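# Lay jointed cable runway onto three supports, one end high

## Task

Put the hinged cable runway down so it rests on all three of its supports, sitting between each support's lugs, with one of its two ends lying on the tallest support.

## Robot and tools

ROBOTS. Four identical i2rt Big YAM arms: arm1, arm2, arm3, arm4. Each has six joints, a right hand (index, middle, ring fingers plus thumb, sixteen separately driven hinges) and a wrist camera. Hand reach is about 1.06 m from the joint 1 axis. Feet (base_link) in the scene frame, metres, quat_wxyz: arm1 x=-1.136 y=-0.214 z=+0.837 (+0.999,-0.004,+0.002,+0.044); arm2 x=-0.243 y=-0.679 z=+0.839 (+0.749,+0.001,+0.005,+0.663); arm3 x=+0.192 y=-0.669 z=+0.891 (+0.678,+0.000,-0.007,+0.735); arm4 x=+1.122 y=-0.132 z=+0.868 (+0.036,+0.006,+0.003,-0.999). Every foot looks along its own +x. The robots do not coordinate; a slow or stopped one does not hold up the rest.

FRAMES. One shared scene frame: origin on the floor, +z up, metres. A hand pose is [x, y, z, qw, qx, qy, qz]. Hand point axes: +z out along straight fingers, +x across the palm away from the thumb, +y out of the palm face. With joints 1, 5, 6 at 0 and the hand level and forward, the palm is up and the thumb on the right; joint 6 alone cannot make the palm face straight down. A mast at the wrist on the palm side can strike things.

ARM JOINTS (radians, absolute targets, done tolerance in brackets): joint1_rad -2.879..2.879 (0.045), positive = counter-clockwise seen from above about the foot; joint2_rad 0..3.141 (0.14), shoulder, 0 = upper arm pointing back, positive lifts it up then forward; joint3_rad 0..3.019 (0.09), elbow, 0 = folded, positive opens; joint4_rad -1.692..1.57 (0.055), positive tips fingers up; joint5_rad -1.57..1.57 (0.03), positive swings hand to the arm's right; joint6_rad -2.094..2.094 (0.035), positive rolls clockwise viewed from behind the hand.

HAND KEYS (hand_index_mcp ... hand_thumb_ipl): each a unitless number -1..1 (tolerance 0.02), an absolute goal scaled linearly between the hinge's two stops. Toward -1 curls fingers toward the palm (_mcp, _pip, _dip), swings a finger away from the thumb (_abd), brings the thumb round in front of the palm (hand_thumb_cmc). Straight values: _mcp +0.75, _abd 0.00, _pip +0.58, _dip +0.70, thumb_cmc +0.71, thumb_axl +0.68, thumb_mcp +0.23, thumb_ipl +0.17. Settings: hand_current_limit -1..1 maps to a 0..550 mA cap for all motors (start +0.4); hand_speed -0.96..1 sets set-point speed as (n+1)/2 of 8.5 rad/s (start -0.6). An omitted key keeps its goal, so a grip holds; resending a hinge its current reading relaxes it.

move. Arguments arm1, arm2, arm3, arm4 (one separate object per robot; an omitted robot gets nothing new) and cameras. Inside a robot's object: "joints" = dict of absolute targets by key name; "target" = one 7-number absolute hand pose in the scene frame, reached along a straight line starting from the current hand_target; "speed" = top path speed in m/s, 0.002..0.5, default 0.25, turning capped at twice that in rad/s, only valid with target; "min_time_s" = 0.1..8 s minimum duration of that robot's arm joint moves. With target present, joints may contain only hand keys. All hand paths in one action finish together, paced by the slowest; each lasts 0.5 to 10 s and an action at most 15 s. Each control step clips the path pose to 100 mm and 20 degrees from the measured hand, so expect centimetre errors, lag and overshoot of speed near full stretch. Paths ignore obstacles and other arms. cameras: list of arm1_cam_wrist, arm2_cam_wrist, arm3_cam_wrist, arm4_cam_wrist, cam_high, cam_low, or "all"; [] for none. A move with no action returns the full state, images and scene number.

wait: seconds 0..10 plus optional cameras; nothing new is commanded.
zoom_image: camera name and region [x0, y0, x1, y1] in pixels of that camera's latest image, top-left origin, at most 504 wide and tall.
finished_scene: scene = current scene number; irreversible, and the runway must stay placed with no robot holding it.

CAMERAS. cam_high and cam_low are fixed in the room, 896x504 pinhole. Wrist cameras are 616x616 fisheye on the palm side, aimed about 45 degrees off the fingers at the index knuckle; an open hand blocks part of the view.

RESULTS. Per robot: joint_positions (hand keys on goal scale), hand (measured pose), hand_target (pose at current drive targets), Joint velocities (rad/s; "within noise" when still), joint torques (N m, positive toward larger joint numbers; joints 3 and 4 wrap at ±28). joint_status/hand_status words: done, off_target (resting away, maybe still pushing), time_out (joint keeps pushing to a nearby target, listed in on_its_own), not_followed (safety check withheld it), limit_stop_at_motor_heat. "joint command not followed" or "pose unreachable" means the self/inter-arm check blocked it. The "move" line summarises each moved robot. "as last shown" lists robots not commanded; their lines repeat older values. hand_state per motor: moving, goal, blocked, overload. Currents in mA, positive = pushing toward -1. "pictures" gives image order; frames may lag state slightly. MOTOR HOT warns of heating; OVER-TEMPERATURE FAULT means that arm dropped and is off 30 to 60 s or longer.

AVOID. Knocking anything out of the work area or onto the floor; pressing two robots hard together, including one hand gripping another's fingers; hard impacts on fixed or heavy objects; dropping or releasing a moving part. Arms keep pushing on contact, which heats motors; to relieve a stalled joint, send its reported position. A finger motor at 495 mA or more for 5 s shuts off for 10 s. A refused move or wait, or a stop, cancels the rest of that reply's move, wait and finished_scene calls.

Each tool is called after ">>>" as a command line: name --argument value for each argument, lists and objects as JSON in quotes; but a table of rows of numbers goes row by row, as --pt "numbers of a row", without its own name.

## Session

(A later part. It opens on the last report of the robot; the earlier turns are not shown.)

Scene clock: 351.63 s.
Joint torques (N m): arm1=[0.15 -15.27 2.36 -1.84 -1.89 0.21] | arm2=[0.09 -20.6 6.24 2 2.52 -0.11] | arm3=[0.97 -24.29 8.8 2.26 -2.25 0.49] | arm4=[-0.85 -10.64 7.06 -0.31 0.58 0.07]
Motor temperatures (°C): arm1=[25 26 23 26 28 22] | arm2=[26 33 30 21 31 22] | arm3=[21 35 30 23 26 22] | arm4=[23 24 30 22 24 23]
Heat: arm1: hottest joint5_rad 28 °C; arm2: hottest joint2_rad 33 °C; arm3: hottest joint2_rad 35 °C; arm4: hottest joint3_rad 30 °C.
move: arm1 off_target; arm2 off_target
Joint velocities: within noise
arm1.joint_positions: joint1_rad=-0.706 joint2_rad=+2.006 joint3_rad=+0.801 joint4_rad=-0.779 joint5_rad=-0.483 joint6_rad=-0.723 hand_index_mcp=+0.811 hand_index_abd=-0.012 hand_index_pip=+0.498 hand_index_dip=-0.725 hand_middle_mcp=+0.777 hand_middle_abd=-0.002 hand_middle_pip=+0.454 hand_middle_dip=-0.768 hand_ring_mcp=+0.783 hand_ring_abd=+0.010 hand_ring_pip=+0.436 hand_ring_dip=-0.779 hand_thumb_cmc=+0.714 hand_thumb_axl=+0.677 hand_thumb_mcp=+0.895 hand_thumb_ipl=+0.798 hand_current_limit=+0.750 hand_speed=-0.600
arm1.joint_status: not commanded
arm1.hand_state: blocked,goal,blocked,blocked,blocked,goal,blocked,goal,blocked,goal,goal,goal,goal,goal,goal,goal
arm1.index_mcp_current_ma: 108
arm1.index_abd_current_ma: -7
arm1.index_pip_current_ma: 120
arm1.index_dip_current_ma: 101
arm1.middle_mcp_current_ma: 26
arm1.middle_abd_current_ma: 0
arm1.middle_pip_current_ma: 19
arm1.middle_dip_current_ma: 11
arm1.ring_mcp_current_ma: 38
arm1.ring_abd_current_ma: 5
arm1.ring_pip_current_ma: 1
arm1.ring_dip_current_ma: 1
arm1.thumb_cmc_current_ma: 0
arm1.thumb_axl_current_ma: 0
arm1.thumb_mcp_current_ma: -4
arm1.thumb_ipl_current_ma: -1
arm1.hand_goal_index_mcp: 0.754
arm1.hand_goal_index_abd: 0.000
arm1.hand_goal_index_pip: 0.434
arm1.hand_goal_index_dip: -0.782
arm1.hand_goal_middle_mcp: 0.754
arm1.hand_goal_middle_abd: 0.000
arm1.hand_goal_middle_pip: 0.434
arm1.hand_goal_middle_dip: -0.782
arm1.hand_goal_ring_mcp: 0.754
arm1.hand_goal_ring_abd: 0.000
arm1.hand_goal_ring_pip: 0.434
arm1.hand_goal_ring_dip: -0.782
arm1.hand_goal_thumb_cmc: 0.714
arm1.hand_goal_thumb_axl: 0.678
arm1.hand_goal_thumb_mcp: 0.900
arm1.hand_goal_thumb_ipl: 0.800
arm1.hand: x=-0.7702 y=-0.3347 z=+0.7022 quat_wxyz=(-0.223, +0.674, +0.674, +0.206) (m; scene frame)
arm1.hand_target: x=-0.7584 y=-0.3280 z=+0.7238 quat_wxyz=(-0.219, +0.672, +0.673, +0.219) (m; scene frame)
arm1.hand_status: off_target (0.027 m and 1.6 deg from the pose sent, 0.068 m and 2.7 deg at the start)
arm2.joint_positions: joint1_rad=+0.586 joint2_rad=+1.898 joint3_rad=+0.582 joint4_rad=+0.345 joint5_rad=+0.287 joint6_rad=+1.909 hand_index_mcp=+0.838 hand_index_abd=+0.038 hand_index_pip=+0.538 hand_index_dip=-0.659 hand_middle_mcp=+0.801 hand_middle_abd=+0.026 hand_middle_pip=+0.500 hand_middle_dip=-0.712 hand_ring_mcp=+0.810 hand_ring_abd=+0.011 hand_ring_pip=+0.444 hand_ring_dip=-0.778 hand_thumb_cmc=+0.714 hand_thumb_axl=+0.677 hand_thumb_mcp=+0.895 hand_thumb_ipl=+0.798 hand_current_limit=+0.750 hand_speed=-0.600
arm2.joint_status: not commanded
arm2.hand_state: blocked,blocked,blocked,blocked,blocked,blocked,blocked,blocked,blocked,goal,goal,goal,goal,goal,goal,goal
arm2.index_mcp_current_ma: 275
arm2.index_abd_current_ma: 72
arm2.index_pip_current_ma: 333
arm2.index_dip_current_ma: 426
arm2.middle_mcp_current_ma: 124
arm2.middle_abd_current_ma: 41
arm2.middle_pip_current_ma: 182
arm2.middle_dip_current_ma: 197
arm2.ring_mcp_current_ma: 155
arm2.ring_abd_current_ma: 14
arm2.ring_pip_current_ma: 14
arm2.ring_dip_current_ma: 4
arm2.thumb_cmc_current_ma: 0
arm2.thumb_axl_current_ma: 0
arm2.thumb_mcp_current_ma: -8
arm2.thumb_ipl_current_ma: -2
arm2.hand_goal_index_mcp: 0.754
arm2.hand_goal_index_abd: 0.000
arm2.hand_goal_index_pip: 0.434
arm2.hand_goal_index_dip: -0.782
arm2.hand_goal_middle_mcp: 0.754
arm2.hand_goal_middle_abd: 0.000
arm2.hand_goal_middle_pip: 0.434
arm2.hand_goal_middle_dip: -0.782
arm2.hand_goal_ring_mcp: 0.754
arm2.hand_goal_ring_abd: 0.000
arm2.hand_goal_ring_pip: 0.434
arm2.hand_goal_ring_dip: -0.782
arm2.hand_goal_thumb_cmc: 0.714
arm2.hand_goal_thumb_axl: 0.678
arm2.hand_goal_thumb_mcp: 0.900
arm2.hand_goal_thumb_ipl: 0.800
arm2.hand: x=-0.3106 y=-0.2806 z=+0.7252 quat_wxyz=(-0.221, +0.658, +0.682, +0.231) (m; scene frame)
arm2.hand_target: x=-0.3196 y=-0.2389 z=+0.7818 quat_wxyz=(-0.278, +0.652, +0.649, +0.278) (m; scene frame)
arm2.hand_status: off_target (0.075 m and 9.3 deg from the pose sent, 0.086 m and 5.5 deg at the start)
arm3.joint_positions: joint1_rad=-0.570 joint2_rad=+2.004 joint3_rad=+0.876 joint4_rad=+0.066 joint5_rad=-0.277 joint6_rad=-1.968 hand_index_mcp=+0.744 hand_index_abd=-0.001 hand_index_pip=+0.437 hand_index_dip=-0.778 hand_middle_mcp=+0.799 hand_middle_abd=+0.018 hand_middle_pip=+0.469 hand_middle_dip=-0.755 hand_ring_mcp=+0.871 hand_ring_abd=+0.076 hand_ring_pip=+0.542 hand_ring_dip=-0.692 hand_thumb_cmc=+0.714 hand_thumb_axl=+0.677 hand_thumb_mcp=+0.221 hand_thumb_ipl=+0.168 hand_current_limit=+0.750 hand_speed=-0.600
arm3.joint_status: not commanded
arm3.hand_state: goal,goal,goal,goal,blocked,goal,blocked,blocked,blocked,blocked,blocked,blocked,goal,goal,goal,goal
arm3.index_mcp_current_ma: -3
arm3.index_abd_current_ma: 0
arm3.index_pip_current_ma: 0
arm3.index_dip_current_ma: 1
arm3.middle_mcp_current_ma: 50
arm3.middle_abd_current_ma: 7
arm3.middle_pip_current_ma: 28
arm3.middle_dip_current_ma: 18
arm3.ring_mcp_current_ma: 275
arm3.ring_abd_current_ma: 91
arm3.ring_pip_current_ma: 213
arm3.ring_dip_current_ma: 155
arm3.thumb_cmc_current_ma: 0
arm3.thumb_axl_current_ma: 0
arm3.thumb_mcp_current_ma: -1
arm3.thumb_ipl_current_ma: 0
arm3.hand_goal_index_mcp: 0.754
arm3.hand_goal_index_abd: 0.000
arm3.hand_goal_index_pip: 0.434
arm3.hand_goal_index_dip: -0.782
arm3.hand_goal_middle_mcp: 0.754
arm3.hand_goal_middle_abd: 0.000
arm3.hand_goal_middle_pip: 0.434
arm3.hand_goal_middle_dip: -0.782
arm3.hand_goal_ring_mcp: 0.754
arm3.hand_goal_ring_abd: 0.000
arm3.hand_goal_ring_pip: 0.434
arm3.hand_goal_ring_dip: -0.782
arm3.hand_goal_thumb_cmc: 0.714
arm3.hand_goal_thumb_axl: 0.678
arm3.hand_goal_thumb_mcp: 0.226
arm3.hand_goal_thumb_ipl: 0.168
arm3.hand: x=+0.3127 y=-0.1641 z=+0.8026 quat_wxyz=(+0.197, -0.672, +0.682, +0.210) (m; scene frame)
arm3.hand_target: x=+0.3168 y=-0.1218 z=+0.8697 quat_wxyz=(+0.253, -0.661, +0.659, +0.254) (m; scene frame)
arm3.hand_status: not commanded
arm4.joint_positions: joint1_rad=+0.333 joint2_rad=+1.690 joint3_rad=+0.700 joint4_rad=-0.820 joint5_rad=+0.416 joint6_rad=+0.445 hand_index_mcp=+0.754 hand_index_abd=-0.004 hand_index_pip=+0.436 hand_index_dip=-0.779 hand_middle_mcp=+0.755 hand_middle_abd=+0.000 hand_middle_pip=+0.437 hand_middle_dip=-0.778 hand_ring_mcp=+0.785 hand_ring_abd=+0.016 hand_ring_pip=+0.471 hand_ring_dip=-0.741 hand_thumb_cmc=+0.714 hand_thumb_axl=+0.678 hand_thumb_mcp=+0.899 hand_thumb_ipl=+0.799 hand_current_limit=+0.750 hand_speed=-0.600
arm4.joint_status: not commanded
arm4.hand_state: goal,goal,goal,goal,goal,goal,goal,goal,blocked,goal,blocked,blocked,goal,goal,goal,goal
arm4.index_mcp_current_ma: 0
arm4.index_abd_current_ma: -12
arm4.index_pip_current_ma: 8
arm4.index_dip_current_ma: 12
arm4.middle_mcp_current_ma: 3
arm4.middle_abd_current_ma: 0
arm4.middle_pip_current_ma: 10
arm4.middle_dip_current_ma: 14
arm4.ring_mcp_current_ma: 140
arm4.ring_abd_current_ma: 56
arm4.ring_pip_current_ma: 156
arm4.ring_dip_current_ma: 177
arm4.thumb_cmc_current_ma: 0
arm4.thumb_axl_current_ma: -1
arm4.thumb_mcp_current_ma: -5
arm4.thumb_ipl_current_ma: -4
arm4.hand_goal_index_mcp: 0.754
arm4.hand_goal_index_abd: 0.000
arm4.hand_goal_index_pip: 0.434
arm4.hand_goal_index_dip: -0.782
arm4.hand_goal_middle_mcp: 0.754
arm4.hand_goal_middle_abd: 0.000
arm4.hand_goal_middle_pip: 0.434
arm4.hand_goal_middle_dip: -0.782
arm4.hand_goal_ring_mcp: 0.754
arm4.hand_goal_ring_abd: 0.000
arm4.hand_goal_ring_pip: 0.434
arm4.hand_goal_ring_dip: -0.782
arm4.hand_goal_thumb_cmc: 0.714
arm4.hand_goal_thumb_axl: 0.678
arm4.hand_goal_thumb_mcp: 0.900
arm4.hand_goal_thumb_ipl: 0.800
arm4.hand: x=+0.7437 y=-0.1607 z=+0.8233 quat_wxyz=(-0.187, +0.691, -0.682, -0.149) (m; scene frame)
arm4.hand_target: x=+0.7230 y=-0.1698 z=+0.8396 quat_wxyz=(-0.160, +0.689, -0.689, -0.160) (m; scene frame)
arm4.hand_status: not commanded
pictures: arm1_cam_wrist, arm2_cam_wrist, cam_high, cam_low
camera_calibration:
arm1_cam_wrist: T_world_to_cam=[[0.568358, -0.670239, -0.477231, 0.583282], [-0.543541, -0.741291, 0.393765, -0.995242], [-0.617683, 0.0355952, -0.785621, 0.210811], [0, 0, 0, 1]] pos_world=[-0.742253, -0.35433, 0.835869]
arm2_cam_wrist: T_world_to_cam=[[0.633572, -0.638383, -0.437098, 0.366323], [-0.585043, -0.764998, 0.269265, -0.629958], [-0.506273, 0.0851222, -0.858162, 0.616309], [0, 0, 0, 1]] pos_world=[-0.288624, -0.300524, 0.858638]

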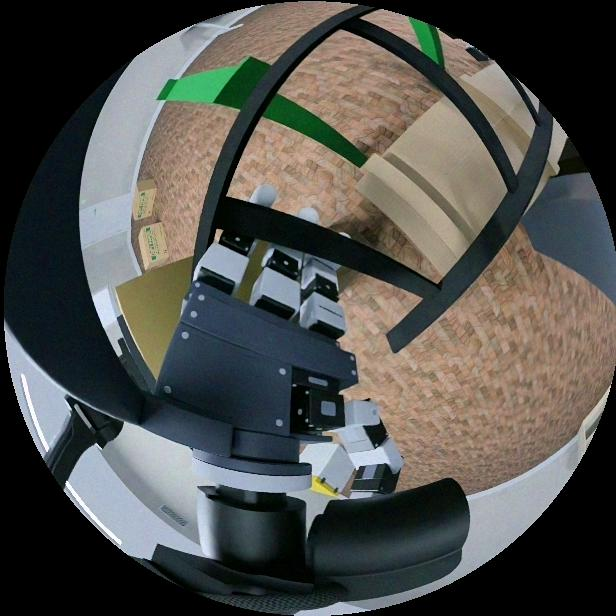

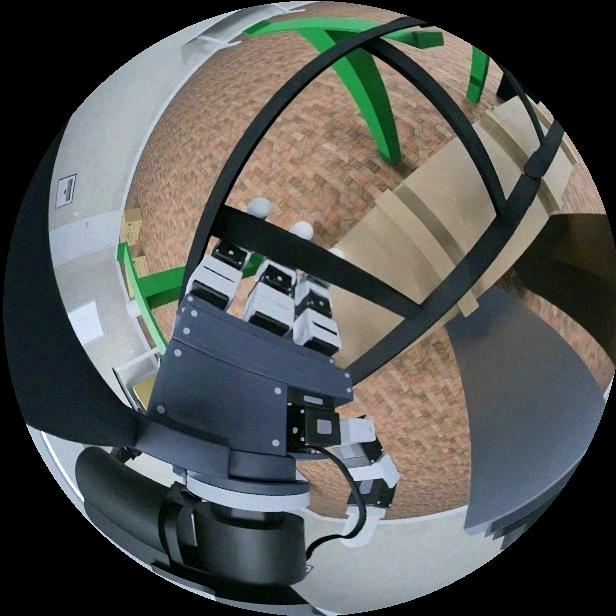

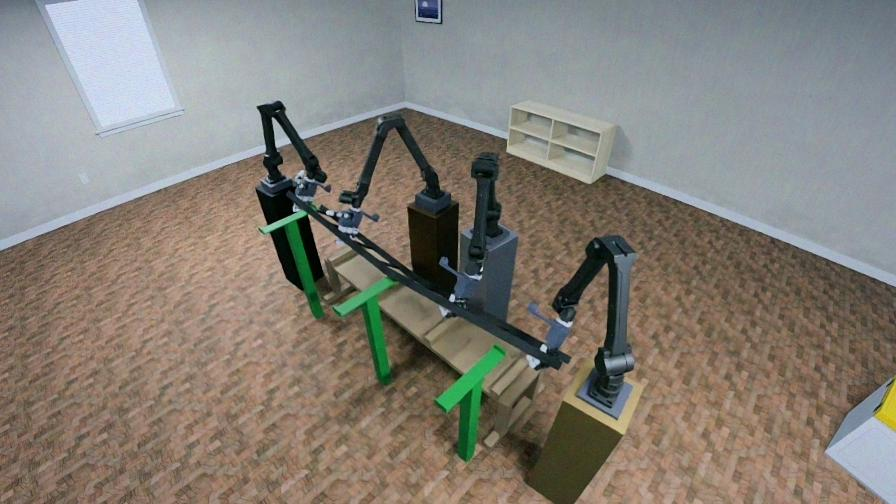

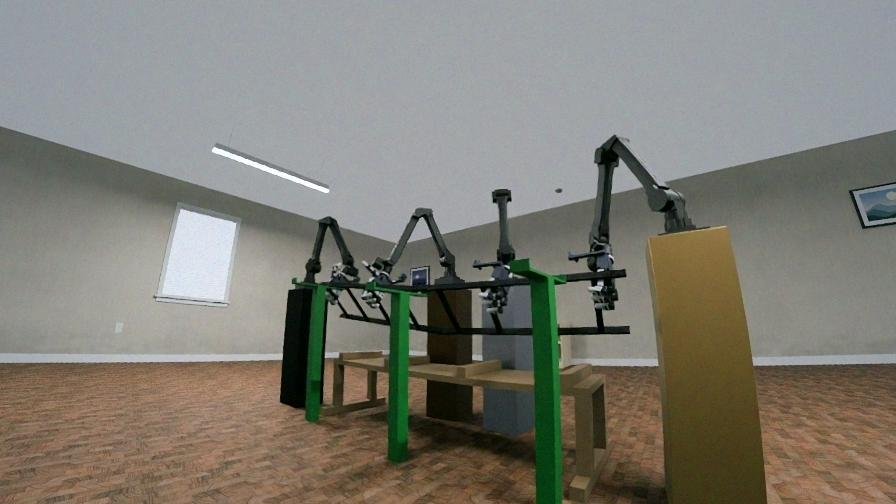

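>>> move --arm1 '{"target": [-0.758, -0.26, 0.755, -0.2341, 0.6672, 0.6672, 0.2341], "speed": 0.08}' --arm2 '{"target": [-0.321, -0.18, 0.80, -0.2779, 0.6502, 0.6502, 0.2779], "speed": 0.08}' --cameras '["arm1_cam_wrist", "arm2_cam_wrist", "cam_high", "cam_low"]'

Scene clock: 356.50 s.
Joint torques (N m): arm1=[0.79 -15.44 2.58 -1.33 -3.15 0.2] | arm2=[-0.56 -19.02 9.63 2.02 1.93 -0.33] | arm3=[0.21 -24.53 8.05 1.89 -2.17 0.06] | arm4=[-1.44 -10.99 7.06 -0.95 1.01 -0.21]
Motor temperatures (°C): arm1=[24 26 23 26 29 22] | arm2=[26 33 30 21 31 22] | arm3=[21 35 30 23 26 22] | arm4=[23 24 30 22 24 23]
Heat: arm1: hottest joint5_rad 29 °C; arm2: hottest joint2_rad 33 °C; arm3: hottest joint2_rad 35 °C; arm4: hottest joint3_rad 30 °C.
move: arm1 off_target; arm2 off_target
Joint velocities: within noise
arm1.joint_positions: joint1_rad=-0.560 joint2_rad=+1.896 joint3_rad=+0.698 joint4_rad=-0.756 joint5_rad=-0.546 joint6_rad=-0.573 hand_index_mcp=+0.805 hand_index_abd=+0.006 hand_index_pip=+0.482 hand_index_dip=-0.747 hand_middle_mcp=+0.761 hand_middle_abd=+0.001 hand_middle_pip=+0.444 hand_middle_dip=-0.773 hand_ring_mcp=+0.763 hand_ring_abd=+0.012 hand_ring_pip=+0.436 hand_ring_dip=-0.779 hand_thumb_cmc=+0.714 hand_thumb_axl=+0.677 hand_thumb_mcp=+0.895 hand_thumb_ipl=+0.798 hand_current_limit=+0.750 hand_speed=-0.600
arm1.joint_status: not commanded
arm1.hand_state: blocked,goal,blocked,blocked,goal,goal,goal,goal,goal,goal,goal,goal,goal,goal,goal,goal
arm1.index_mcp_current_ma: 91
arm1.index_abd_current_ma: 2
arm1.index_pip_current_ma: 75
arm1.index_dip_current_ma: 46
arm1.middle_mcp_current_ma: 4
arm1.middle_abd_current_ma: 0
arm1.middle_pip_current_ma: 6
arm1.middle_dip_current_ma: 5
arm1.ring_mcp_current_ma: 6
arm1.ring_abd_current_ma: 7
arm1.ring_pip_current_ma: 1
arm1.ring_dip_current_ma: 1
arm1.thumb_cmc_current_ma: 0
arm1.thumb_axl_current_ma: 0
arm1.thumb_mcp_current_ma: -4
arm1.thumb_ipl_current_ma: -1
arm1.hand_goal_index_mcp: 0.754
arm1.hand_goal_index_abd: 0.000
arm1.hand_goal_index_pip: 0.434
arm1.hand_goal_index_dip: -0.782
arm1.hand_goal_middle_mcp: 0.754
arm1.hand_goal_middle_abd: 0.000
arm1.hand_goal_middle_pip: 0.434
arm1.hand_goal_middle_dip: -0.782
arm1.hand_goal_ring_mcp: 0.754
arm1.hand_goal_ring_abd: 0.000
arm1.hand_goal_ring_pip: 0.434
arm1.hand_goal_ring_dip: -0.782
arm1.hand_goal_thumb_cmc: 0.714
arm1.hand_goal_thumb_axl: 0.678
arm1.hand_goal_thumb_mcp: 0.900
arm1.hand_goal_thumb_ipl: 0.800
arm1.hand: x=-0.7769 y=-0.2721 z=+0.7240 quat_wxyz=(-0.244, +0.674, +0.667, +0.204) (m; scene frame)
arm1.hand_target: x=-0.7591 y=-0.2603 z=+0.7527 quat_wxyz=(-0.235, +0.666, +0.668, +0.234) (m; scene frame)
arm1.hand_status: off_target (0.038 m and 3.7 deg from the pose sent, 0.092 m and 3.7 deg at the start)
arm2.joint_positions: joint1_rad=+0.539 joint2_rad=+1.884 joint3_rad=+0.697 joint4_rad=+0.235 joint5_rad=+0.263 joint6_rad=+1.892 hand_index_mcp=+0.838 hand_index_abd=+0.035 hand_index_pip=+0.538 hand_index_dip=-0.667 hand_middle_mcp=+0.799 hand_middle_abd=+0.017 hand_middle_pip=+0.495 hand_middle_dip=-0.719 hand_ring_mcp=+0.790 hand_ring_abd=+0.006 hand_ring_pip=+0.442 hand_ring_dip=-0.778 hand_thumb_cmc=+0.714 hand_thumb_axl=+0.677 hand_thumb_mcp=+0.895 hand_thumb_ipl=+0.798 hand_current_limit=+0.750 hand_speed=-0.600
arm2.joint_status: not commanded
arm2.hand_state: blocked,blocked,blocked,blocked,blocked,goal,blocked,blocked,blocked,goal,goal,goal,goal,goal,goal,goal
arm2.index_mcp_current_ma: 275
arm2.index_abd_current_ma: 64
arm2.index_pip_current_ma: 333
arm2.index_dip_current_ma: 390
arm2.middle_mcp_current_ma: 117
arm2.middle_abd_current_ma: 24
arm2.middle_pip_current_ma: 163
arm2.middle_dip_current_ma: 171
arm2.ring_mcp_current_ma: 86
arm2.ring_abd_current_ma: 5
arm2.ring_pip_current_ma: 10
arm2.ring_dip_current_ma: 3
arm2.thumb_cmc_current_ma: 0
arm2.thumb_axl_current_ma: 0
arm2.thumb_mcp_current_ma: -8
arm2.thumb_ipl_current_ma: -2
arm2.hand_goal_index_mcp: 0.754
arm2.hand_goal_index_abd: 0.000
arm2.hand_goal_index_pip: 0.434
arm2.hand_goal_index_dip: -0.782
arm2.hand_goal_middle_mcp: 0.754
arm2.hand_goal_middle_abd: 0.000
arm2.hand_goal_middle_pip: 0.434
arm2.hand_goal_middle_dip: -0.782
arm2.hand_goal_ring_mcp: 0.754
arm2.hand_goal_ring_abd: 0.000
arm2.hand_goal_ring_pip: 0.434
arm2.hand_goal_ring_dip: -0.782
arm2.hand_goal_thumb_cmc: 0.714
arm2.hand_goal_thumb_axl: 0.678
arm2.hand_goal_thumb_mcp: 0.900
arm2.hand_goal_thumb_ipl: 0.800
arm2.hand: x=-0.3140 y=-0.2345 z=+0.7432 quat_wxyz=(-0.226, +0.666, +0.673, +0.231) (m; scene frame)
arm2.hand_target: x=-0.3196 y=-0.1846 z=+0.8005 quat_wxyz=(-0.277, +0.651, +0.649, +0.279) (m; scene frame)
arm2.hand_status: off_target (0.079 m and 8.6 deg from the pose sent, 0.126 m and 9.3 deg at the start)
arm3, arm4: as last shown
arm3.joint_positions: joint1_rad=-0.559 joint2_rad=+2.004 joint3_rad=+0.886 joint4_rad=+0.076 joint5_rad=-0.279 joint6_rad=-1.925 hand_index_mcp=+0.764 hand_index_abd=-0.001 hand_index_pip=+0.437 hand_index_dip=-0.778 hand_middle_mcp=+0.802 hand_middle_abd=+0.021 hand_middle_pip=+0.475 hand_middle_dip=-0.746 hand_ring_mcp=+0.871 hand_ring_abd=+0.070 hand_ring_pip=+0.542 hand_ring_dip=-0.685 hand_thumb_cmc=+0.714 hand_thumb_axl=+0.677 hand_thumb_mcp=+0.221 hand_thumb_ipl=+0.168 hand_current_limit=+0.750 hand_speed=-0.600
arm3.hand_state: goal,goal,goal,goal,blocked,blocked,blocked,blocked,blocked,blocked,blocked,blocked,goal,goal,goal,goal
arm3.index_mcp_current_ma: 3
arm3.middle_mcp_current_ma: 55
arm3.middle_abd_current_ma: 9
arm3.middle_pip_current_ma: 38
arm3.middle_dip_current_ma: 30
arm3.ring_abd_current_ma: 78
arm3.ring_dip_current_ma: 178
arm3.hand: x=+0.3113 y=-0.1533 z=+0.8084 quat_wxyz=(+0.200, -0.660, +0.690, +0.219) (m; scene frame)
arm3.hand_target: x=+0.3168 y=-0.1218 z=+0.8696 quat_wxyz=(+0.253, -0.661, +0.659, +0.254) (m; scene frame)
arm4.joint_positions: joint1_rad=+0.346 joint2_rad=+1.691 joint3_rad=+0.700 joint4_rad=-0.806 joint5_rad=+0.405 joint6_rad=+0.478 hand_index_mcp=+0.753 hand_index_abd=-0.004 hand_index_pip=+0.436 hand_index_dip=-0.779 hand_middle_mcp=+0.755 hand_middle_abd=+0.000 hand_middle_pip=+0.437 hand_middle_dip=-0.778 hand_ring_mcp=+0.785 hand_ring_abd=+0.054 hand_ring_pip=+0.486 hand_ring_dip=-0.704 hand_thumb_cmc=+0.714 hand_thumb_axl=+0.678 hand_thumb_mcp=+0.899 hand_thumb_ipl=+0.799 hand_current_limit=+0.750 hand_speed=-0.600
arm4.hand_state: goal,goal,goal,goal,goal,goal,goal,goal,blocked,blocked,blocked,blocked,goal,goal,goal,goal
arm4.index_mcp_current_ma: -2
arm4.ring_mcp_current_ma: 137
arm4.ring_abd_current_ma: 206
arm4.ring_pip_current_ma: 226
arm4.ring_dip_current_ma: 355
arm4.hand: x=+0.7430 y=-0.1656 z=+0.8231 quat_wxyz=(-0.176, +0.684, -0.692, -0.150) (m; scene frame)
arm4.hand_target: x=+0.7230 y=-0.1698 z=+0.8395 quat_wxyz=(-0.160, +0.689, -0.689, -0.160) (m; scene frame)
pictures: arm1_cam_wrist, arm2_cam_wrist, cam_high, cam_low
camera_calibration:
arm1_cam_wrist: T_world_to_cam=[[0.551678, -0.655486, -0.515741, 0.658339], [-0.530225, -0.752944, 0.389791, -0.950927], [-0.643827, 0.0584197, -0.762938, 0.191106], [0, 0, 0, 1]] pos_world=[-0.744357, -0.295627, 0.855997]
arm2_cam_wrist: T_world_to_cam=[[0.614552, -0.646607, -0.451912, 0.408925], [-0.595743, -0.755917, 0.27144, -0.604303], [-0.517123, 0.10241, -0.849762, 0.620521], [0, 0, 0, 1]] pos_world=[-0.290429, -0.255937, 0.876125]

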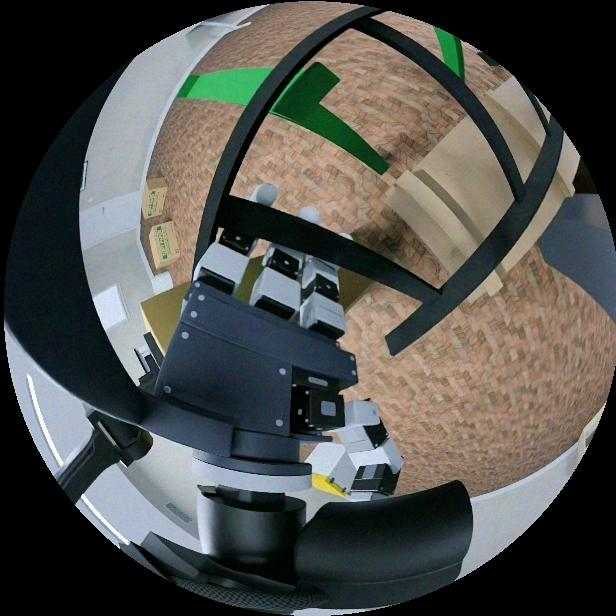

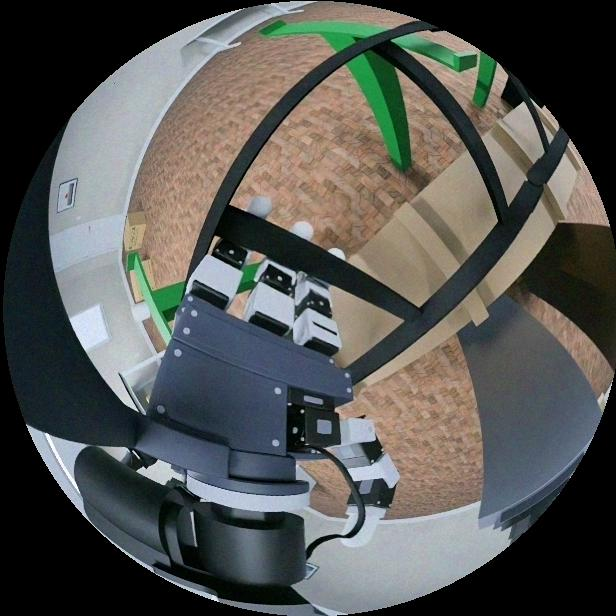

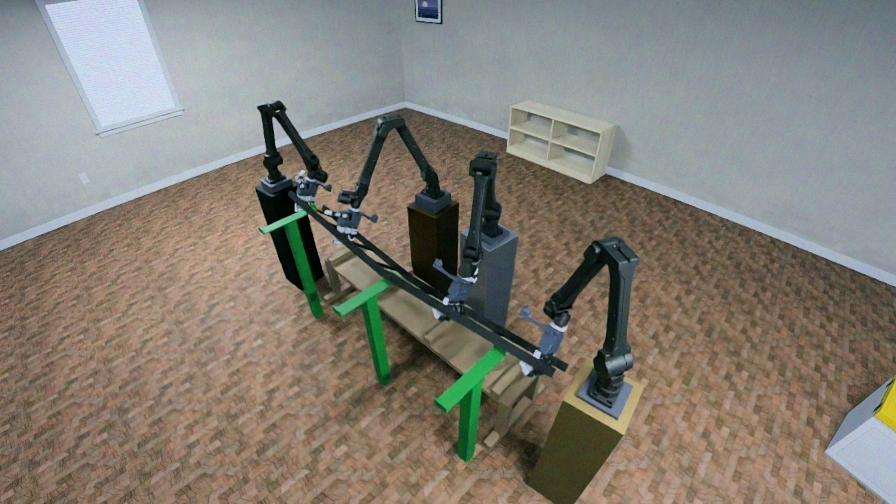

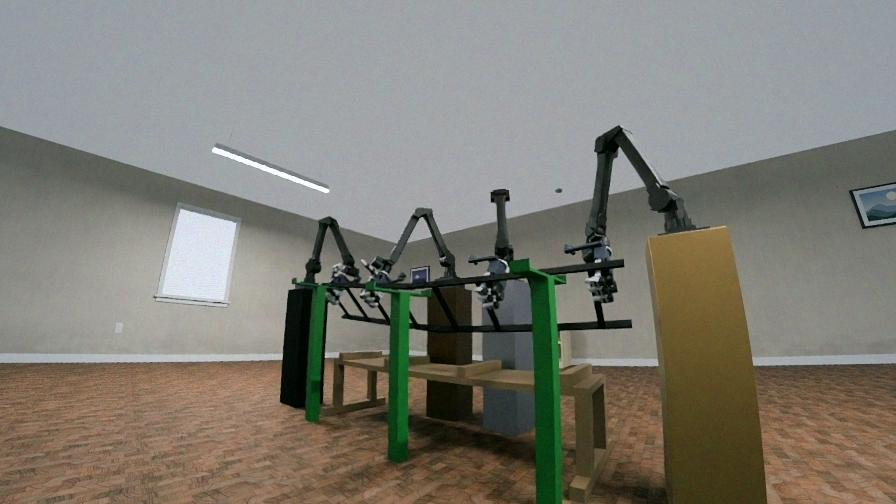

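>>> move --arm1 '{"target": [-0.758, -0.19, 0.765, -0.2341, 0.6672, 0.6672, 0.2341], "speed": 0.08}' --arm2 '{"target": [-0.321, -0.12, 0.80, -0.2779, 0.6502, 0.6502, 0.2779], "speed": 0.08}' --cameras '["arm1_cam_wrist", "arm2_cam_wrist", "cam_high", "arm3_cam_wrist"]'

Scene clock: 358.70 s.
Joint torques (N m): arm1=[0.44 -14.86 3.41 -0.68 -3.21 0.29] | arm2=[-1.2 -17.26 12.34 2.21 1.57 -0.36] | arm3=[-1.08 -24.82 6.93 1.58 -2.16 -0.03] | arm4=[-2.37 -10.64 6.54 -1.13 1.27 -0.33]
Motor temperatures (°C): arm1=[24 26 23 26 30 22] | arm2=[26 33 31 21 31 22] | arm3=[21 35 30 23 26 22] | arm4=[23 24 29 22 24 23]
Heat: arm1: hottest joint5_rad 30 °C; arm2: hottest joint2_rad 33 °C; arm3: hottest joint2_rad 35 °C; arm4: hottest joint3_rad 29 °C.
move: arm1 off_target; arm2 off_target
Joint velocities: within noise
arm1.joint_positions: joint1_rad=-0.343 joint2_rad=+1.810 joint3_rad=+0.595 joint4_rad=-0.615 joint5_rad=-0.602 joint6_rad=-0.327 hand_index_mcp=+0.805 hand_index_abd=+0.011 hand_index_pip=+0.479 hand_index_dip=-0.735 hand_middle_mcp=+0.758 hand_middle_abd=+0.003 hand_middle_pip=+0.450 hand_middle_dip=-0.761 hand_ring_mcp=+0.750 hand_ring_abd=+0.009 hand_ring_pip=+0.436 hand_ring_dip=-0.779 hand_thumb_cmc=+0.714 hand_thumb_axl=+0.677 hand_thumb_mcp=+0.895 hand_thumb_ipl=+0.798 hand_current_limit=+0.750 hand_speed=-0.600
arm1.joint_status: not commanded
arm1.hand_state: blocked,goal,blocked,blocked,goal,goal,goal,blocked,goal,goal,goal,goal,goal,goal,goal,goal
arm1.index_mcp_current_ma: 91
arm1.index_abd_current_ma: 6
arm1.index_pip_current_ma: 69
arm1.index_dip_current_ma: 74
arm1.middle_mcp_current_ma: 2
arm1.middle_abd_current_ma: 1
arm1.middle_pip_current_ma: 13
arm1.middle_dip_current_ma: 21
arm1.ring_mcp_current_ma: -2
arm1.ring_abd_current_ma: 5
arm1.ring_pip_current_ma: 1
arm1.ring_dip_current_ma: 1
arm1.thumb_cmc_current_ma: 0
arm1.thumb_axl_current_ma: 0
arm1.thumb_mcp_current_ma: -4
arm1.thumb_ipl_current_ma: -1
arm1.hand_goal_index_mcp: 0.754
arm1.hand_goal_index_abd: 0.000
arm1.hand_goal_index_pip: 0.434
arm1.hand_goal_index_dip: -0.782
arm1.hand_goal_middle_mcp: 0.754
arm1.hand_goal_middle_abd: 0.000
arm1.hand_goal_middle_pip: 0.434
arm1.hand_goal_middle_dip: -0.782
arm1.hand_goal_ring_mcp: 0.754
arm1.hand_goal_ring_abd: 0.000
arm1.hand_goal_ring_pip: 0.434
arm1.hand_goal_ring_dip: -0.782
arm1.hand_goal_thumb_cmc: 0.714
arm1.hand_goal_thumb_axl: 0.678
arm1.hand_goal_thumb_mcp: 0.900
arm1.hand_goal_thumb_ipl: 0.800
arm1.hand: x=-0.7810 y=-0.2016 z=+0.7311 quat_wxyz=(-0.246, +0.675, +0.668, +0.196) (m; scene frame)
arm1.hand_target: x=-0.7590 y=-0.1901 z=+0.7628 quat_wxyz=(-0.236, +0.665, +0.668, +0.234) (m; scene frame)
arm1.hand_status: off_target (0.043 m and 4.7 deg from the pose sent, 0.094 m and 3.7 deg at the start)
arm2.joint_positions: joint1_rad=+0.496 joint2_rad=+1.928 joint3_rad=+0.835 joint4_rad=+0.161 joint5_rad=+0.236 joint6_rad=+1.856 hand_index_mcp=+0.838 hand_index_abd=+0.029 hand_index_pip=+0.519 hand_index_dip=-0.710 hand_middle_mcp=+0.795 hand_middle_abd=+0.015 hand_middle_pip=+0.480 hand_middle_dip=-0.739 hand_ring_mcp=+0.772 hand_ring_abd=+0.009 hand_ring_pip=+0.442 hand_ring_dip=-0.778 hand_thumb_cmc=+0.714 hand_thumb_axl=+0.677 hand_thumb_mcp=+0.895 hand_thumb_ipl=+0.798 hand_current_limit=+0.750 hand_speed=-0.600
arm2.joint_status: not commanded
arm2.hand_state: blocked,blocked,blocked,blocked,blocked,goal,blocked,blocked,goal,goal,goal,goal,goal,goal,goal,goal
arm2.index_mcp_current_ma: 275
arm2.index_abd_current_ma: 49
arm2.index_pip_current_ma: 256
arm2.index_dip_current_ma: 205
arm2.middle_mcp_current_ma: 102
arm2.middle_abd_current_ma: 19
arm2.middle_pip_current_ma: 110
arm2.middle_dip_current_ma: 101
arm2.ring_mcp_current_ma: 35
arm2.ring_abd_current_ma: 10
arm2.ring_pip_current_ma: 10
arm2.ring_dip_current_ma: 3
arm2.thumb_cmc_current_ma: 0
arm2.thumb_axl_current_ma: 0
arm2.thumb_mcp_current_ma: -8
arm2.thumb_ipl_current_ma: -2
arm2.hand_goal_index_mcp: 0.754
arm2.hand_goal_index_abd: 0.000
arm2.hand_goal_index_pip: 0.434
arm2.hand_goal_index_dip: -0.782
arm2.hand_goal_middle_mcp: 0.754
arm2.hand_goal_middle_abd: 0.000
arm2.hand_goal_middle_pip: 0.434
arm2.hand_goal_middle_dip: -0.782
arm2.hand_goal_ring_mcp: 0.754
arm2.hand_goal_ring_abd: 0.000
arm2.hand_goal_ring_pip: 0.434
arm2.hand_goal_ring_dip: -0.782
arm2.hand_goal_thumb_cmc: 0.714
arm2.hand_goal_thumb_axl: 0.678
arm2.hand_goal_thumb_mcp: 0.900
arm2.hand_goal_thumb_ipl: 0.800
arm2.hand: x=-0.3172 y=-0.1812 z=+0.7508 quat_wxyz=(-0.232, +0.665, +0.671, +0.233) (m; scene frame)
arm2.hand_target: x=-0.3195 y=-0.1261 z=+0.8032 quat_wxyz=(-0.277, +0.651, +0.649, +0.279) (m; scene frame)
arm2.hand_status: off_target (0.079 m and 8.0 deg from the pose sent, 0.128 m and 8.6 deg at the start)
arm3, arm4: as last shown
arm3.joint_positions: joint1_rad=-0.542 joint2_rad=+2.005 joint3_rad=+0.900 joint4_rad=+0.084 joint5_rad=-0.279 joint6_rad=-1.915 hand_index_mcp=+0.781 hand_index_abd=+0.000 hand_index_pip=+0.447 hand_index_dip=-0.774 hand_middle_mcp=+0.820 hand_middle_abd=+0.018 hand_middle_pip=+0.497 hand_middle_dip=-0.720 hand_ring_mcp=+0.870 hand_ring_abd=+0.041 hand_ring_pip=+0.542 hand_ring_dip=-0.657 hand_thumb_cmc=+0.714 hand_thumb_axl=+0.677 hand_thumb_mcp=+0.221 hand_thumb_ipl=+0.168 hand_current_limit=+0.750 hand_speed=-0.600
arm3.hand_state: blocked,goal,goal,goal,blocked,goal,blocked,blocked,blocked,blocked,blocked,blocked,goal,goal,goal,goal
arm3.index_mcp_current_ma: 20
arm3.index_pip_current_ma: 5
arm3.index_dip_current_ma: 2
arm3.middle_mcp_current_ma: 98
arm3.middle_abd_current_ma: 7
arm3.middle_pip_current_ma: 81
arm3.middle_dip_current_ma: 80
arm3.ring_mcp_current_ma: 270
arm3.ring_abd_current_ma: 30
arm3.ring_dip_current_ma: 280
arm3.hand: x=+0.3068 y=-0.1428 z=+0.8132 quat_wxyz=(+0.207, -0.662, +0.685, +0.225) (m; scene frame)
arm3.hand_target: x=+0.3169 y=-0.1219 z=+0.8696 quat_wxyz=(+0.253, -0.661, +0.659, +0.254) (m; scene frame)
arm4.joint_positions: joint1_rad=+0.355 joint2_rad=+1.691 joint3_rad=+0.707 joint4_rad=-0.801 joint5_rad=+0.399 joint6_rad=+0.492 hand_index_mcp=+0.757 hand_index_abd=-0.004 hand_index_pip=+0.436 hand_index_dip=-0.779 hand_middle_mcp=+0.755 hand_middle_abd=+0.000 hand_middle_pip=+0.437 hand_middle_dip=-0.778 hand_ring_mcp=+0.775 hand_ring_abd=+0.054 hand_ring_pip=+0.486 hand_ring_dip=-0.704 hand_thumb_cmc=+0.714 hand_thumb_axl=+0.678 hand_thumb_mcp=+0.899 hand_thumb_ipl=+0.799 hand_current_limit=+0.750 hand_speed=-0.600
arm4.index_mcp_current_ma: 10
arm4.ring_mcp_current_ma: 90
arm4.hand: x=+0.7398 y=-0.1706 z=+0.8244 quat_wxyz=(-0.168, +0.682, -0.695, -0.151) (m; scene frame)
arm4.hand_target: x=+0.7229 y=-0.1699 z=+0.8396 quat_wxyz=(-0.160, +0.689, -0.689, -0.160) (m; scene frame)
pictures: arm1_cam_wrist, arm2_cam_wrist, arm3_cam_wrist, cam_high
camera_calibration:
arm1_cam_wrist: T_world_to_cam=[[0.547317, -0.657581, -0.517717, 0.70811], [-0.521492, -0.751782, 0.403571, -0.905803], [-0.654591, 0.0491043, -0.754387, 0.173197], [0, 0, 0, 1]] pos_world=[-0.746557, -0.223832, 0.862814]
arm2_cam_wrist: T_world_to_cam=[[0.612093, -0.641611, -0.462252, 0.456738], [-0.593724, -0.758979, 0.267289, -0.564774], [-0.522335, 0.110844, -0.845506, 0.616586], [0, 0, 0, 1]] pos_world=[-0.292822, -0.203948, 0.883413]
arm3_cam_wrist: T_world_to_cam=[[-0.579629, 0.660229, 0.477627, -0.0813712], [0.582309, -0.07443, 0.809553, -0.891297], [0.57004, 0.747367, -0.341316, 0.338209], [0, 0, 0, 1]] pos_world=[0.279053, -0.265382, 0.875853]

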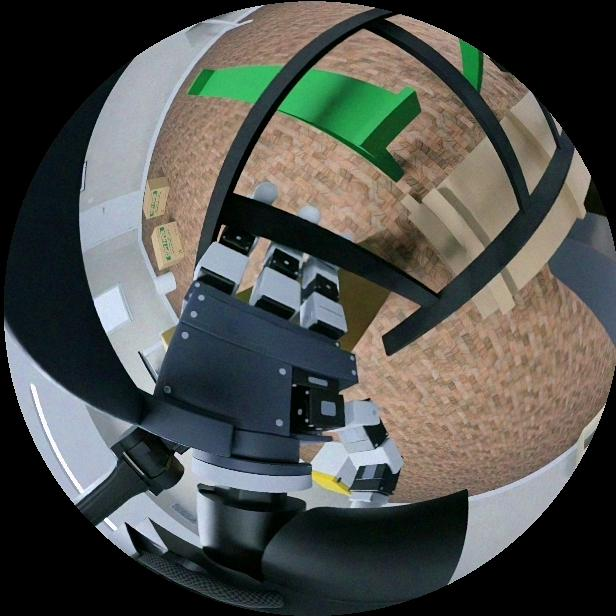

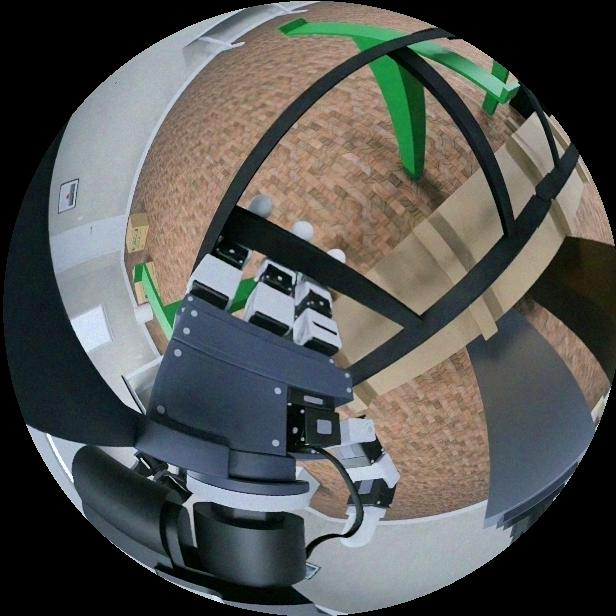

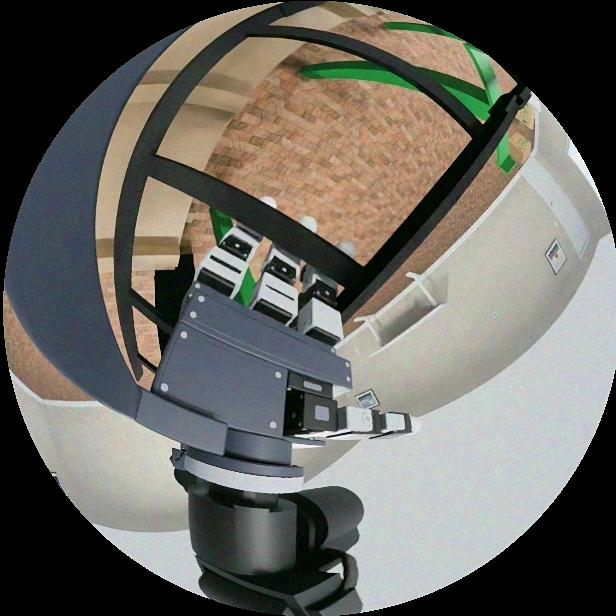

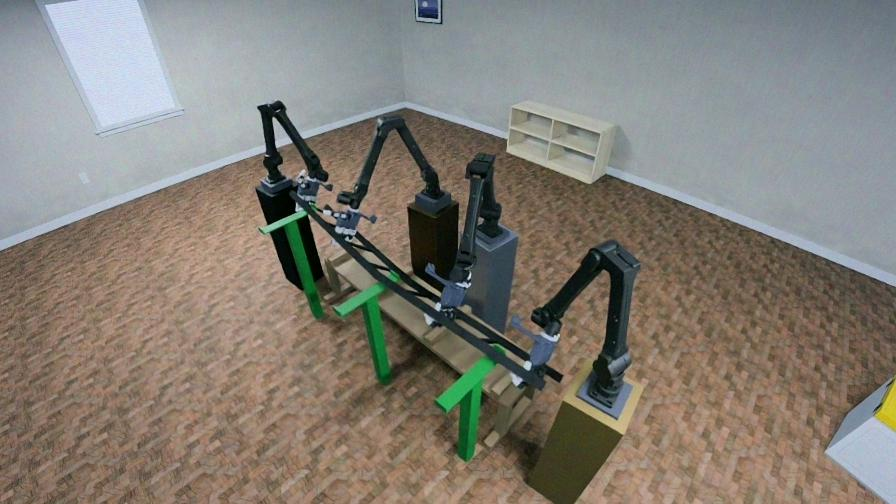

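>>> move --arm1 '{"target": [-0.758, -0.155, 0.718, -0.2341, 0.6672, 0.6672, 0.2341], "speed": 0.07}'

>>> move --arm1 '{"target": [-0.758, -0.140, 0.672, -0.2341, 0.6672, 0.6672, 0.2341], "speed": 0.07}' --cameras '["arm1_cam_wrist", "arm2_cam_wrist", "cam_low"]'

Scene clock: 361.87 s.
Joint torques (N m): arm1=[1.44 -11.16 3.29 0.43 -3.27 0.4] | arm2=[-0.03 -21.07 9.57 2.22 1.97 -0.26] | arm3=[-0.91 -24.88 6.91 1.55 -2.09 -0.03] | arm4=[-2.73 -10.99 6.49 -1.05 1.28 -0.38]
Motor temperatures (°C): arm1=[24 26 23 26 32 22] | arm2=[26 33 31 21 30 22] | arm3=[21 34 29 23 26 22] | arm4=[23 24 29 22 24 23]
Heat: arm1: hottest joint5_rad 32 °C; arm2: hottest joint2_rad 33 °C; arm3: hottest joint2_rad 34 °C; arm4: hottest joint3_rad 29 °C.
move: arm1 off_target
Joint velocities: within noise
arm1.joint_positions: joint1_rad=-0.239 joint2_rad=+1.899 joint3_rad=+0.556 joint4_rad=-0.381 joint5_rad=-0.616 joint6_rad=-0.198 hand_index_mcp=+0.809 hand_index_abd=+0.006 hand_index_pip=+0.488 hand_index_dip=-0.735 hand_middle_mcp=+0.757 hand_middle_abd=+0.002 hand_middle_pip=+0.447 hand_middle_dip=-0.765 hand_ring_mcp=+0.763 hand_ring_abd=+0.008 hand_ring_pip=+0.436 hand_ring_dip=-0.779 hand_thumb_cmc=+0.714 hand_thumb_axl=+0.677 hand_thumb_mcp=+0.895 hand_thumb_ipl=+0.798 hand_current_limit=+0.750 hand_speed=-0.600
arm1.joint_status: not commanded
arm1.hand_state: blocked,goal,blocked,blocked,goal,goal,goal,goal,goal,goal,goal,goal,goal,goal,goal,goal
arm1.index_mcp_current_ma: 104
arm1.index_abd_current_ma: 3
arm1.index_pip_current_ma: 91
arm1.index_dip_current_ma: 74
arm1.middle_mcp_current_ma: 1
arm1.middle_abd_current_ma: 1
arm1.middle_pip_current_ma: 9
arm1.middle_dip_current_ma: 15
arm1.ring_mcp_current_ma: 5
arm1.ring_abd_current_ma: 3
arm1.ring_pip_current_ma: 1
arm1.ring_dip_current_ma: 1
arm1.thumb_cmc_current_ma: 0
arm1.thumb_axl_current_ma: 0
arm1.thumb_mcp_current_ma: -4
arm1.thumb_ipl_current_ma: -1
arm1.hand_goal_index_mcp: 0.754
arm1.hand_goal_index_abd: 0.000
arm1.hand_goal_index_pip: 0.434
arm1.hand_goal_index_dip: -0.782
arm1.hand_goal_middle_mcp: 0.754
arm1.hand_goal_middle_abd: 0.000
arm1.hand_goal_middle_pip: 0.434
arm1.hand_goal_middle_dip: -0.782
arm1.hand_goal_ring_mcp: 0.754
arm1.hand_goal_ring_abd: 0.000
arm1.hand_goal_ring_pip: 0.434
arm1.hand_goal_ring_dip: -0.782
arm1.hand_goal_thumb_cmc: 0.714
arm1.hand_goal_thumb_axl: 0.678
arm1.hand_goal_thumb_mcp: 0.900
arm1.hand_goal_thumb_ipl: 0.800
arm1.hand: x=-0.7784 y=-0.1735 z=+0.7010 quat_wxyz=(-0.231, +0.674, +0.672, +0.202) (m; scene frame)
arm1.hand_target: x=-0.7591 y=-0.1554 z=+0.7180 quat_wxyz=(-0.236, +0.665, +0.669, +0.234) (m; scene frame)
arm1.hand_status: off_target (0.032 m and 3.8 deg from the pose sent, 0.054 m and 4.6 deg at the start)
arm2, arm3, arm4: as last shown
arm2.joint_positions: joint1_rad=+0.484 joint2_rad=+1.968 joint3_rad=+0.867 joint4_rad=+0.161 joint5_rad=+0.227 joint6_rad=+1.844 hand_index_mcp=+0.838 hand_index_abd=+0.020 hand_index_pip=+0.519 hand_index_dip=-0.698 hand_middle_mcp=+0.794 hand_middle_abd=+0.012 hand_middle_pip=+0.479 hand_middle_dip=-0.740 hand_ring_mcp=+0.772 hand_ring_abd=+0.009 hand_ring_pip=+0.442 hand_ring_dip=-0.778 hand_thumb_cmc=+0.714 hand_thumb_axl=+0.677 hand_thumb_mcp=+0.895 hand_thumb_ipl=+0.798 hand_current_limit=+0.750 hand_speed=-0.600
arm2.hand_state: blocked,goal,blocked,blocked,blocked,goal,blocked,blocked,goal,goal,goal,goal,goal,goal,goal,goal
arm2.index_abd_current_ma: 29
arm2.index_pip_current_ma: 254
arm2.index_dip_current_ma: 254
arm2.middle_mcp_current_ma: 101
arm2.middle_abd_current_ma: 14
arm2.middle_pip_current_ma: 108
arm2.middle_dip_current_ma: 100
arm2.ring_mcp_current_ma: 34
arm2.hand: x=-0.3154 y=-0.1712 z=+0.7404 quat_wxyz=(-0.228, +0.665, +0.673, +0.230) (m; scene frame)
arm2.hand_target: x=-0.3194 y=-0.1261 z=+0.8033 quat_wxyz=(-0.277, +0.651, +0.649, +0.279) (m; scene frame)
arm3.joint_positions: joint1_rad=-0.544 joint2_rad=+2.005 joint3_rad=+0.900 joint4_rad=+0.084 joint5_rad=-0.280 joint6_rad=-1.915 hand_index_mcp=+0.778 hand_index_abd=+0.000 hand_index_pip=+0.448 hand_index_dip=-0.773 hand_middle_mcp=+0.820 hand_middle_abd=+0.016 hand_middle_pip=+0.497 hand_middle_dip=-0.720 hand_ring_mcp=+0.870 hand_ring_abd=+0.040 hand_ring_pip=+0.542 hand_ring_dip=-0.657 hand_thumb_cmc=+0.714 hand_thumb_axl=+0.677 hand_thumb_mcp=+0.221 hand_thumb_ipl=+0.168 hand_current_limit=+0.750 hand_speed=-0.600
arm3.index_mcp_current_ma: 16
arm3.middle_mcp_current_ma: 100
arm3.middle_abd_current_ma: 6
arm3.middle_pip_current_ma: 82
arm3.middle_dip_current_ma: 81
arm3.ring_abd_current_ma: 29
arm3.hand: x=+0.3073 y=-0.1430 z=+0.8131 quat_wxyz=(+0.207, -0.661, +0.685, +0.225) (m; scene frame)
arm3.hand_target: x=+0.3168 y=-0.1219 z=+0.8696 quat_wxyz=(+0.253, -0.661, +0.659, +0.254) (m; scene frame)
arm4.joint_positions: joint1_rad=+0.355 joint2_rad=+1.691 joint3_rad=+0.707 joint4_rad=-0.801 joint5_rad=+0.398 joint6_rad=+0.494 hand_index_mcp=+0.755 hand_index_abd=-0.004 hand_index_pip=+0.436 hand_index_dip=-0.779 hand_middle_mcp=+0.755 hand_middle_abd=+0.000 hand_middle_pip=+0.437 hand_middle_dip=-0.778 hand_ring_mcp=+0.774 hand_ring_abd=+0.054 hand_ring_pip=+0.486 hand_ring_dip=-0.704 hand_thumb_cmc=+0.714 hand_thumb_axl=+0.678 hand_thumb_mcp=+0.899 hand_thumb_ipl=+0.799 hand_current_limit=+0.750 hand_speed=-0.600
arm4.hand_state: goal,goal,goal,goal,goal,goal,goal,goal,goal,blocked,blocked,blocked,goal,goal,goal,goal
arm4.index_mcp_current_ma: 5
arm4.ring_mcp_current_ma: 86
arm4.hand: x=+0.7400 y=-0.1708 z=+0.8244 quat_wxyz=(-0.168, +0.682, -0.696, -0.151) (m; scene frame)
arm4.hand_target: x=+0.7229 y=-0.1697 z=+0.8396 quat_wxyz=(-0.160, +0.689, -0.689, -0.160) (m; scene frame)
pictures: none

Scene clock: 363.23 s.
Joint torques (N m): arm1=[0.21 -9.29 2.95 1.13 -1.47 0.47] | arm2=[0.03 -21.36 9.4 2.19 2.01 -0.23] | arm3=[-0.79 -24.82 6.91 1.55 -1.83 0] | arm4=[-2.37 -11.22 6.54 -1.02 1.2 -0.39]
Motor temperatures (°C): arm1=[24 26 23 26 32 22] | arm2=[26 33 31 21 30 22] | arm3=[21 34 29 23 26 22] | arm4=[23 24 29 22 24 23]
Heat: arm1: hottest joint5_rad 32 °C; arm2: hottest joint2_rad 33 °C; arm3: hottest joint2_rad 34 °C; arm4: hottest joint3_rad 29 °C.
move: arm1 off_target
Joint velocities: within noise
arm1.joint_positions: joint1_rad=-0.177 joint2_rad=+2.033 joint3_rad=+0.556 joint4_rad=-0.192 joint5_rad=-0.664 joint6_rad=-0.125 hand_index_mcp=+0.756 hand_index_abd=+0.006 hand_index_pip=+0.438 hand_index_dip=-0.778 hand_middle_mcp=+0.755 hand_middle_abd=+0.002 hand_middle_pip=+0.437 hand_middle_dip=-0.778 hand_ring_mcp=+0.783 hand_ring_abd=+0.001 hand_ring_pip=+0.436 hand_ring_dip=-0.779 hand_thumb_cmc=+0.714 hand_thumb_axl=+0.677 hand_thumb_mcp=+0.895 hand_thumb_ipl=+0.798 hand_current_limit=+0.750 hand_speed=-0.600
arm1.joint_status: not commanded
arm1.hand_state: goal,goal,goal,goal,goal,goal,goal,goal,blocked,goal,goal,goal,goal,goal,goal,goal
arm1.index_mcp_current_ma: 0
arm1.index_abd_current_ma: 3
arm1.index_pip_current_ma: 1
arm1.index_dip_current_ma: 1
arm1.middle_mcp_current_ma: 0
arm1.middle_abd_current_ma: 1
arm1.middle_pip_current_ma: 1
arm1.middle_dip_current_ma: 1
arm1.ring_mcp_current_ma: 38
arm1.ring_abd_current_ma: 0
arm1.ring_pip_current_ma: 1
arm1.ring_dip_current_ma: 1
arm1.thumb_cmc_current_ma: 0
arm1.thumb_axl_current_ma: 0
arm1.thumb_mcp_current_ma: -4
arm1.thumb_ipl_current_ma: -1
arm1.hand_goal_index_mcp: 0.754
arm1.hand_goal_index_abd: 0.000
arm1.hand_goal_index_pip: 0.434
arm1.hand_goal_index_dip: -0.782
arm1.hand_goal_middle_mcp: 0.754
arm1.hand_goal_middle_abd: 0.000
arm1.hand_goal_middle_pip: 0.434
arm1.hand_goal_middle_dip: -0.782
arm1.hand_goal_ring_mcp: 0.754
arm1.hand_goal_ring_abd: 0.000
arm1.hand_goal_ring_pip: 0.434
arm1.hand_goal_ring_dip: -0.782
arm1.hand_goal_thumb_cmc: 0.714
arm1.hand_goal_thumb_axl: 0.678
arm1.hand_goal_thumb_mcp: 0.900
arm1.hand_goal_thumb_ipl: 0.800
arm1.hand: x=-0.7764 y=-0.1501 z=+0.6690 quat_wxyz=(-0.239, +0.669, +0.669, +0.221) (m; scene frame)
arm1.hand_target: x=-0.7586 y=-0.1399 z=+0.6728 quat_wxyz=(-0.235, +0.666, +0.668, +0.234) (m; scene frame)
arm1.hand_status: off_target (0.021 m and 1.6 deg from the pose sent, 0.049 m and 3.8 deg at the start)
arm2, arm3, arm4: as last shown
arm2.joint_positions: joint1_rad=+0.484 joint2_rad=+1.973 joint3_rad=+0.869 joint4_rad=+0.161 joint5_rad=+0.226 joint6_rad=+1.842 hand_index_mcp=+0.839 hand_index_abd=+0.013 hand_index_pip=+0.521 hand_index_dip=-0.691 hand_middle_mcp=+0.794 hand_middle_abd=+0.008 hand_middle_pip=+0.479 hand_middle_dip=-0.740 hand_ring_mcp=+0.773 hand_ring_abd=+0.009 hand_ring_pip=+0.441 hand_ring_dip=-0.778 hand_thumb_cmc=+0.714 hand_thumb_axl=+0.677 hand_thumb_mcp=+0.895 hand_thumb_ipl=+0.798 hand_current_limit=+0.750 hand_speed=-0.600
arm2.index_mcp_current_ma: 277
arm2.index_abd_current_ma: 17
arm2.index_pip_current_ma: 262
arm2.index_dip_current_ma: 283
arm2.middle_abd_current_ma: 8
arm2.ring_mcp_current_ma: 35
arm2.ring_pip_current_ma: 8
arm2.hand: x=-0.3154 y=-0.1713 z=+0.7386 quat_wxyz=(-0.226, +0.664, +0.674, +0.230) (m; scene frame)
arm3.joint_positions: joint1_rad=-0.546 joint2_rad=+2.005 joint3_rad=+0.900 joint4_rad=+0.084 joint5_rad=-0.286 joint6_rad=-1.918 hand_index_mcp=+0.770 hand_index_abd=+0.000 hand_index_pip=+0.448 hand_index_dip=-0.773 hand_middle_mcp=+0.820 hand_middle_abd=+0.016 hand_middle_pip=+0.497 hand_middle_dip=-0.720 hand_ring_mcp=+0.870 hand_ring_abd=+0.041 hand_ring_pip=+0.542 hand_ring_dip=-0.657 hand_thumb_cmc=+0.714 hand_thumb_axl=+0.677 hand_thumb_mcp=+0.221 hand_thumb_ipl=+0.168 hand_current_limit=+0.750 hand_speed=-0.600
arm3.hand_state: goal,goal,goal,goal,blocked,goal,blocked,blocked,blocked,blocked,blocked,blocked,goal,goal,goal,goal
arm3.index_mcp_current_ma: 8
arm3.ring_abd_current_ma: 30
arm3.hand: x=+0.3073 y=-0.1434 z=+0.8137 quat_wxyz=(+0.206, -0.662, +0.684, +0.227) (m; scene frame)
arm4.joint_positions: joint1_rad=+0.355 joint2_rad=+1.695 joint3_rad=+0.707 joint4_rad=-0.801 joint5_rad=+0.400 joint6_rad=+0.499 hand_index_mcp=+0.753 hand_index_abd=-0.004 hand_index_pip=+0.436 hand_index_dip=-0.779 hand_middle_mcp=+0.755 hand_middle_abd=+0.000 hand_middle_pip=+0.437 hand_middle_dip=-0.778 hand_ring_mcp=+0.774 hand_ring_abd=+0.056 hand_ring_pip=+0.487 hand_ring_dip=-0.704 hand_thumb_cmc=+0.714 hand_thumb_axl=+0.678 hand_thumb_mcp=+0.899 hand_thumb_ipl=+0.799 hand_current_limit=+0.750 hand_speed=-0.600
arm4.index_mcp_current_ma: -3
arm4.ring_abd_current_ma: 213
arm4.ring_pip_current_ma: 230
arm4.hand: x=+0.7406 y=-0.1699 z=+0.8236 quat_wxyz=(-0.170, +0.680, -0.697, -0.152) (m; scene frame)
arm4.hand_target: x=+0.7229 y=-0.1697 z=+0.8395 quat_wxyz=(-0.160, +0.689, -0.689, -0.160) (m; scene frame)
pictures: arm1_cam_wrist, arm2_cam_wrist, cam_low
camera_calibration:
arm1_cam_wrist: T_world_to_cam=[[0.567828, -0.647857, -0.507791, 0.718117], [-0.543182, -0.758419, 0.360214, -0.828497], [-0.618486, 0.0712831, -0.782556, 0.176946], [0, 0, 0, 1]] pos_world=[-0.748353, -0.175724, 0.801559]
arm2_cam_wrist: T_world_to_cam=[[0.617579, -0.644573, -0.45069, 0.449026], [-0.591525, -0.758314, 0.273969, -0.557074], [-0.518357, 0.0973972, -0.8496, 0.608093], [0, 0, 0, 1]] pos_world=[-0.291622, -0.192233, 0.871628]

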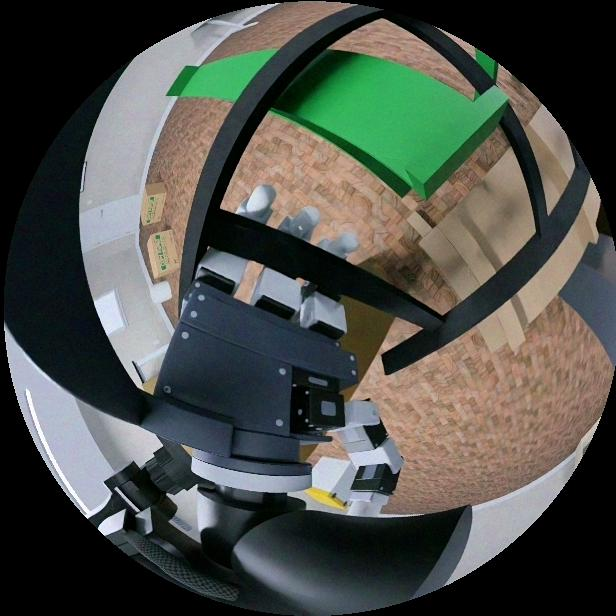

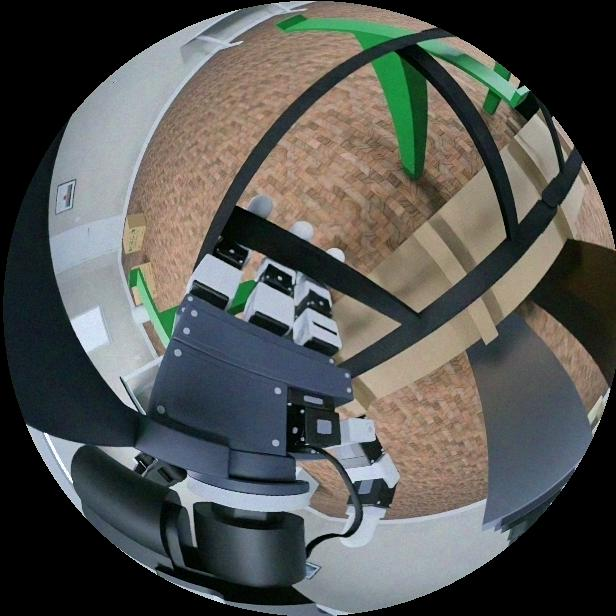

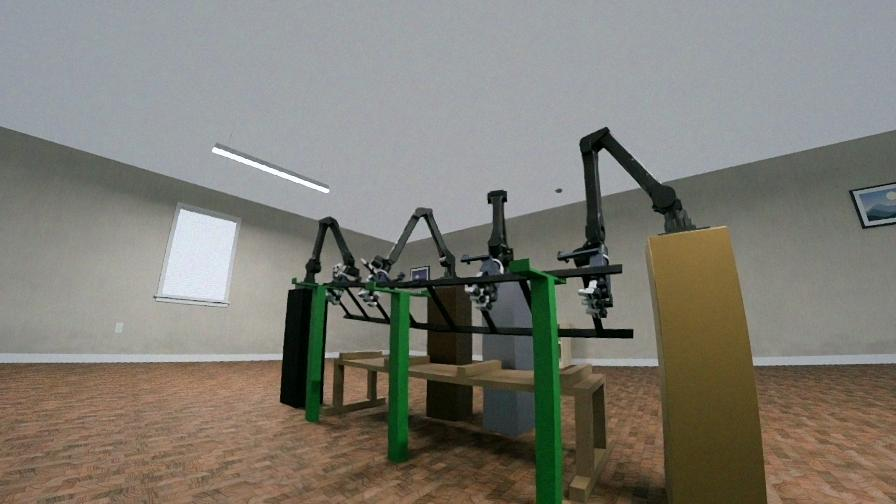

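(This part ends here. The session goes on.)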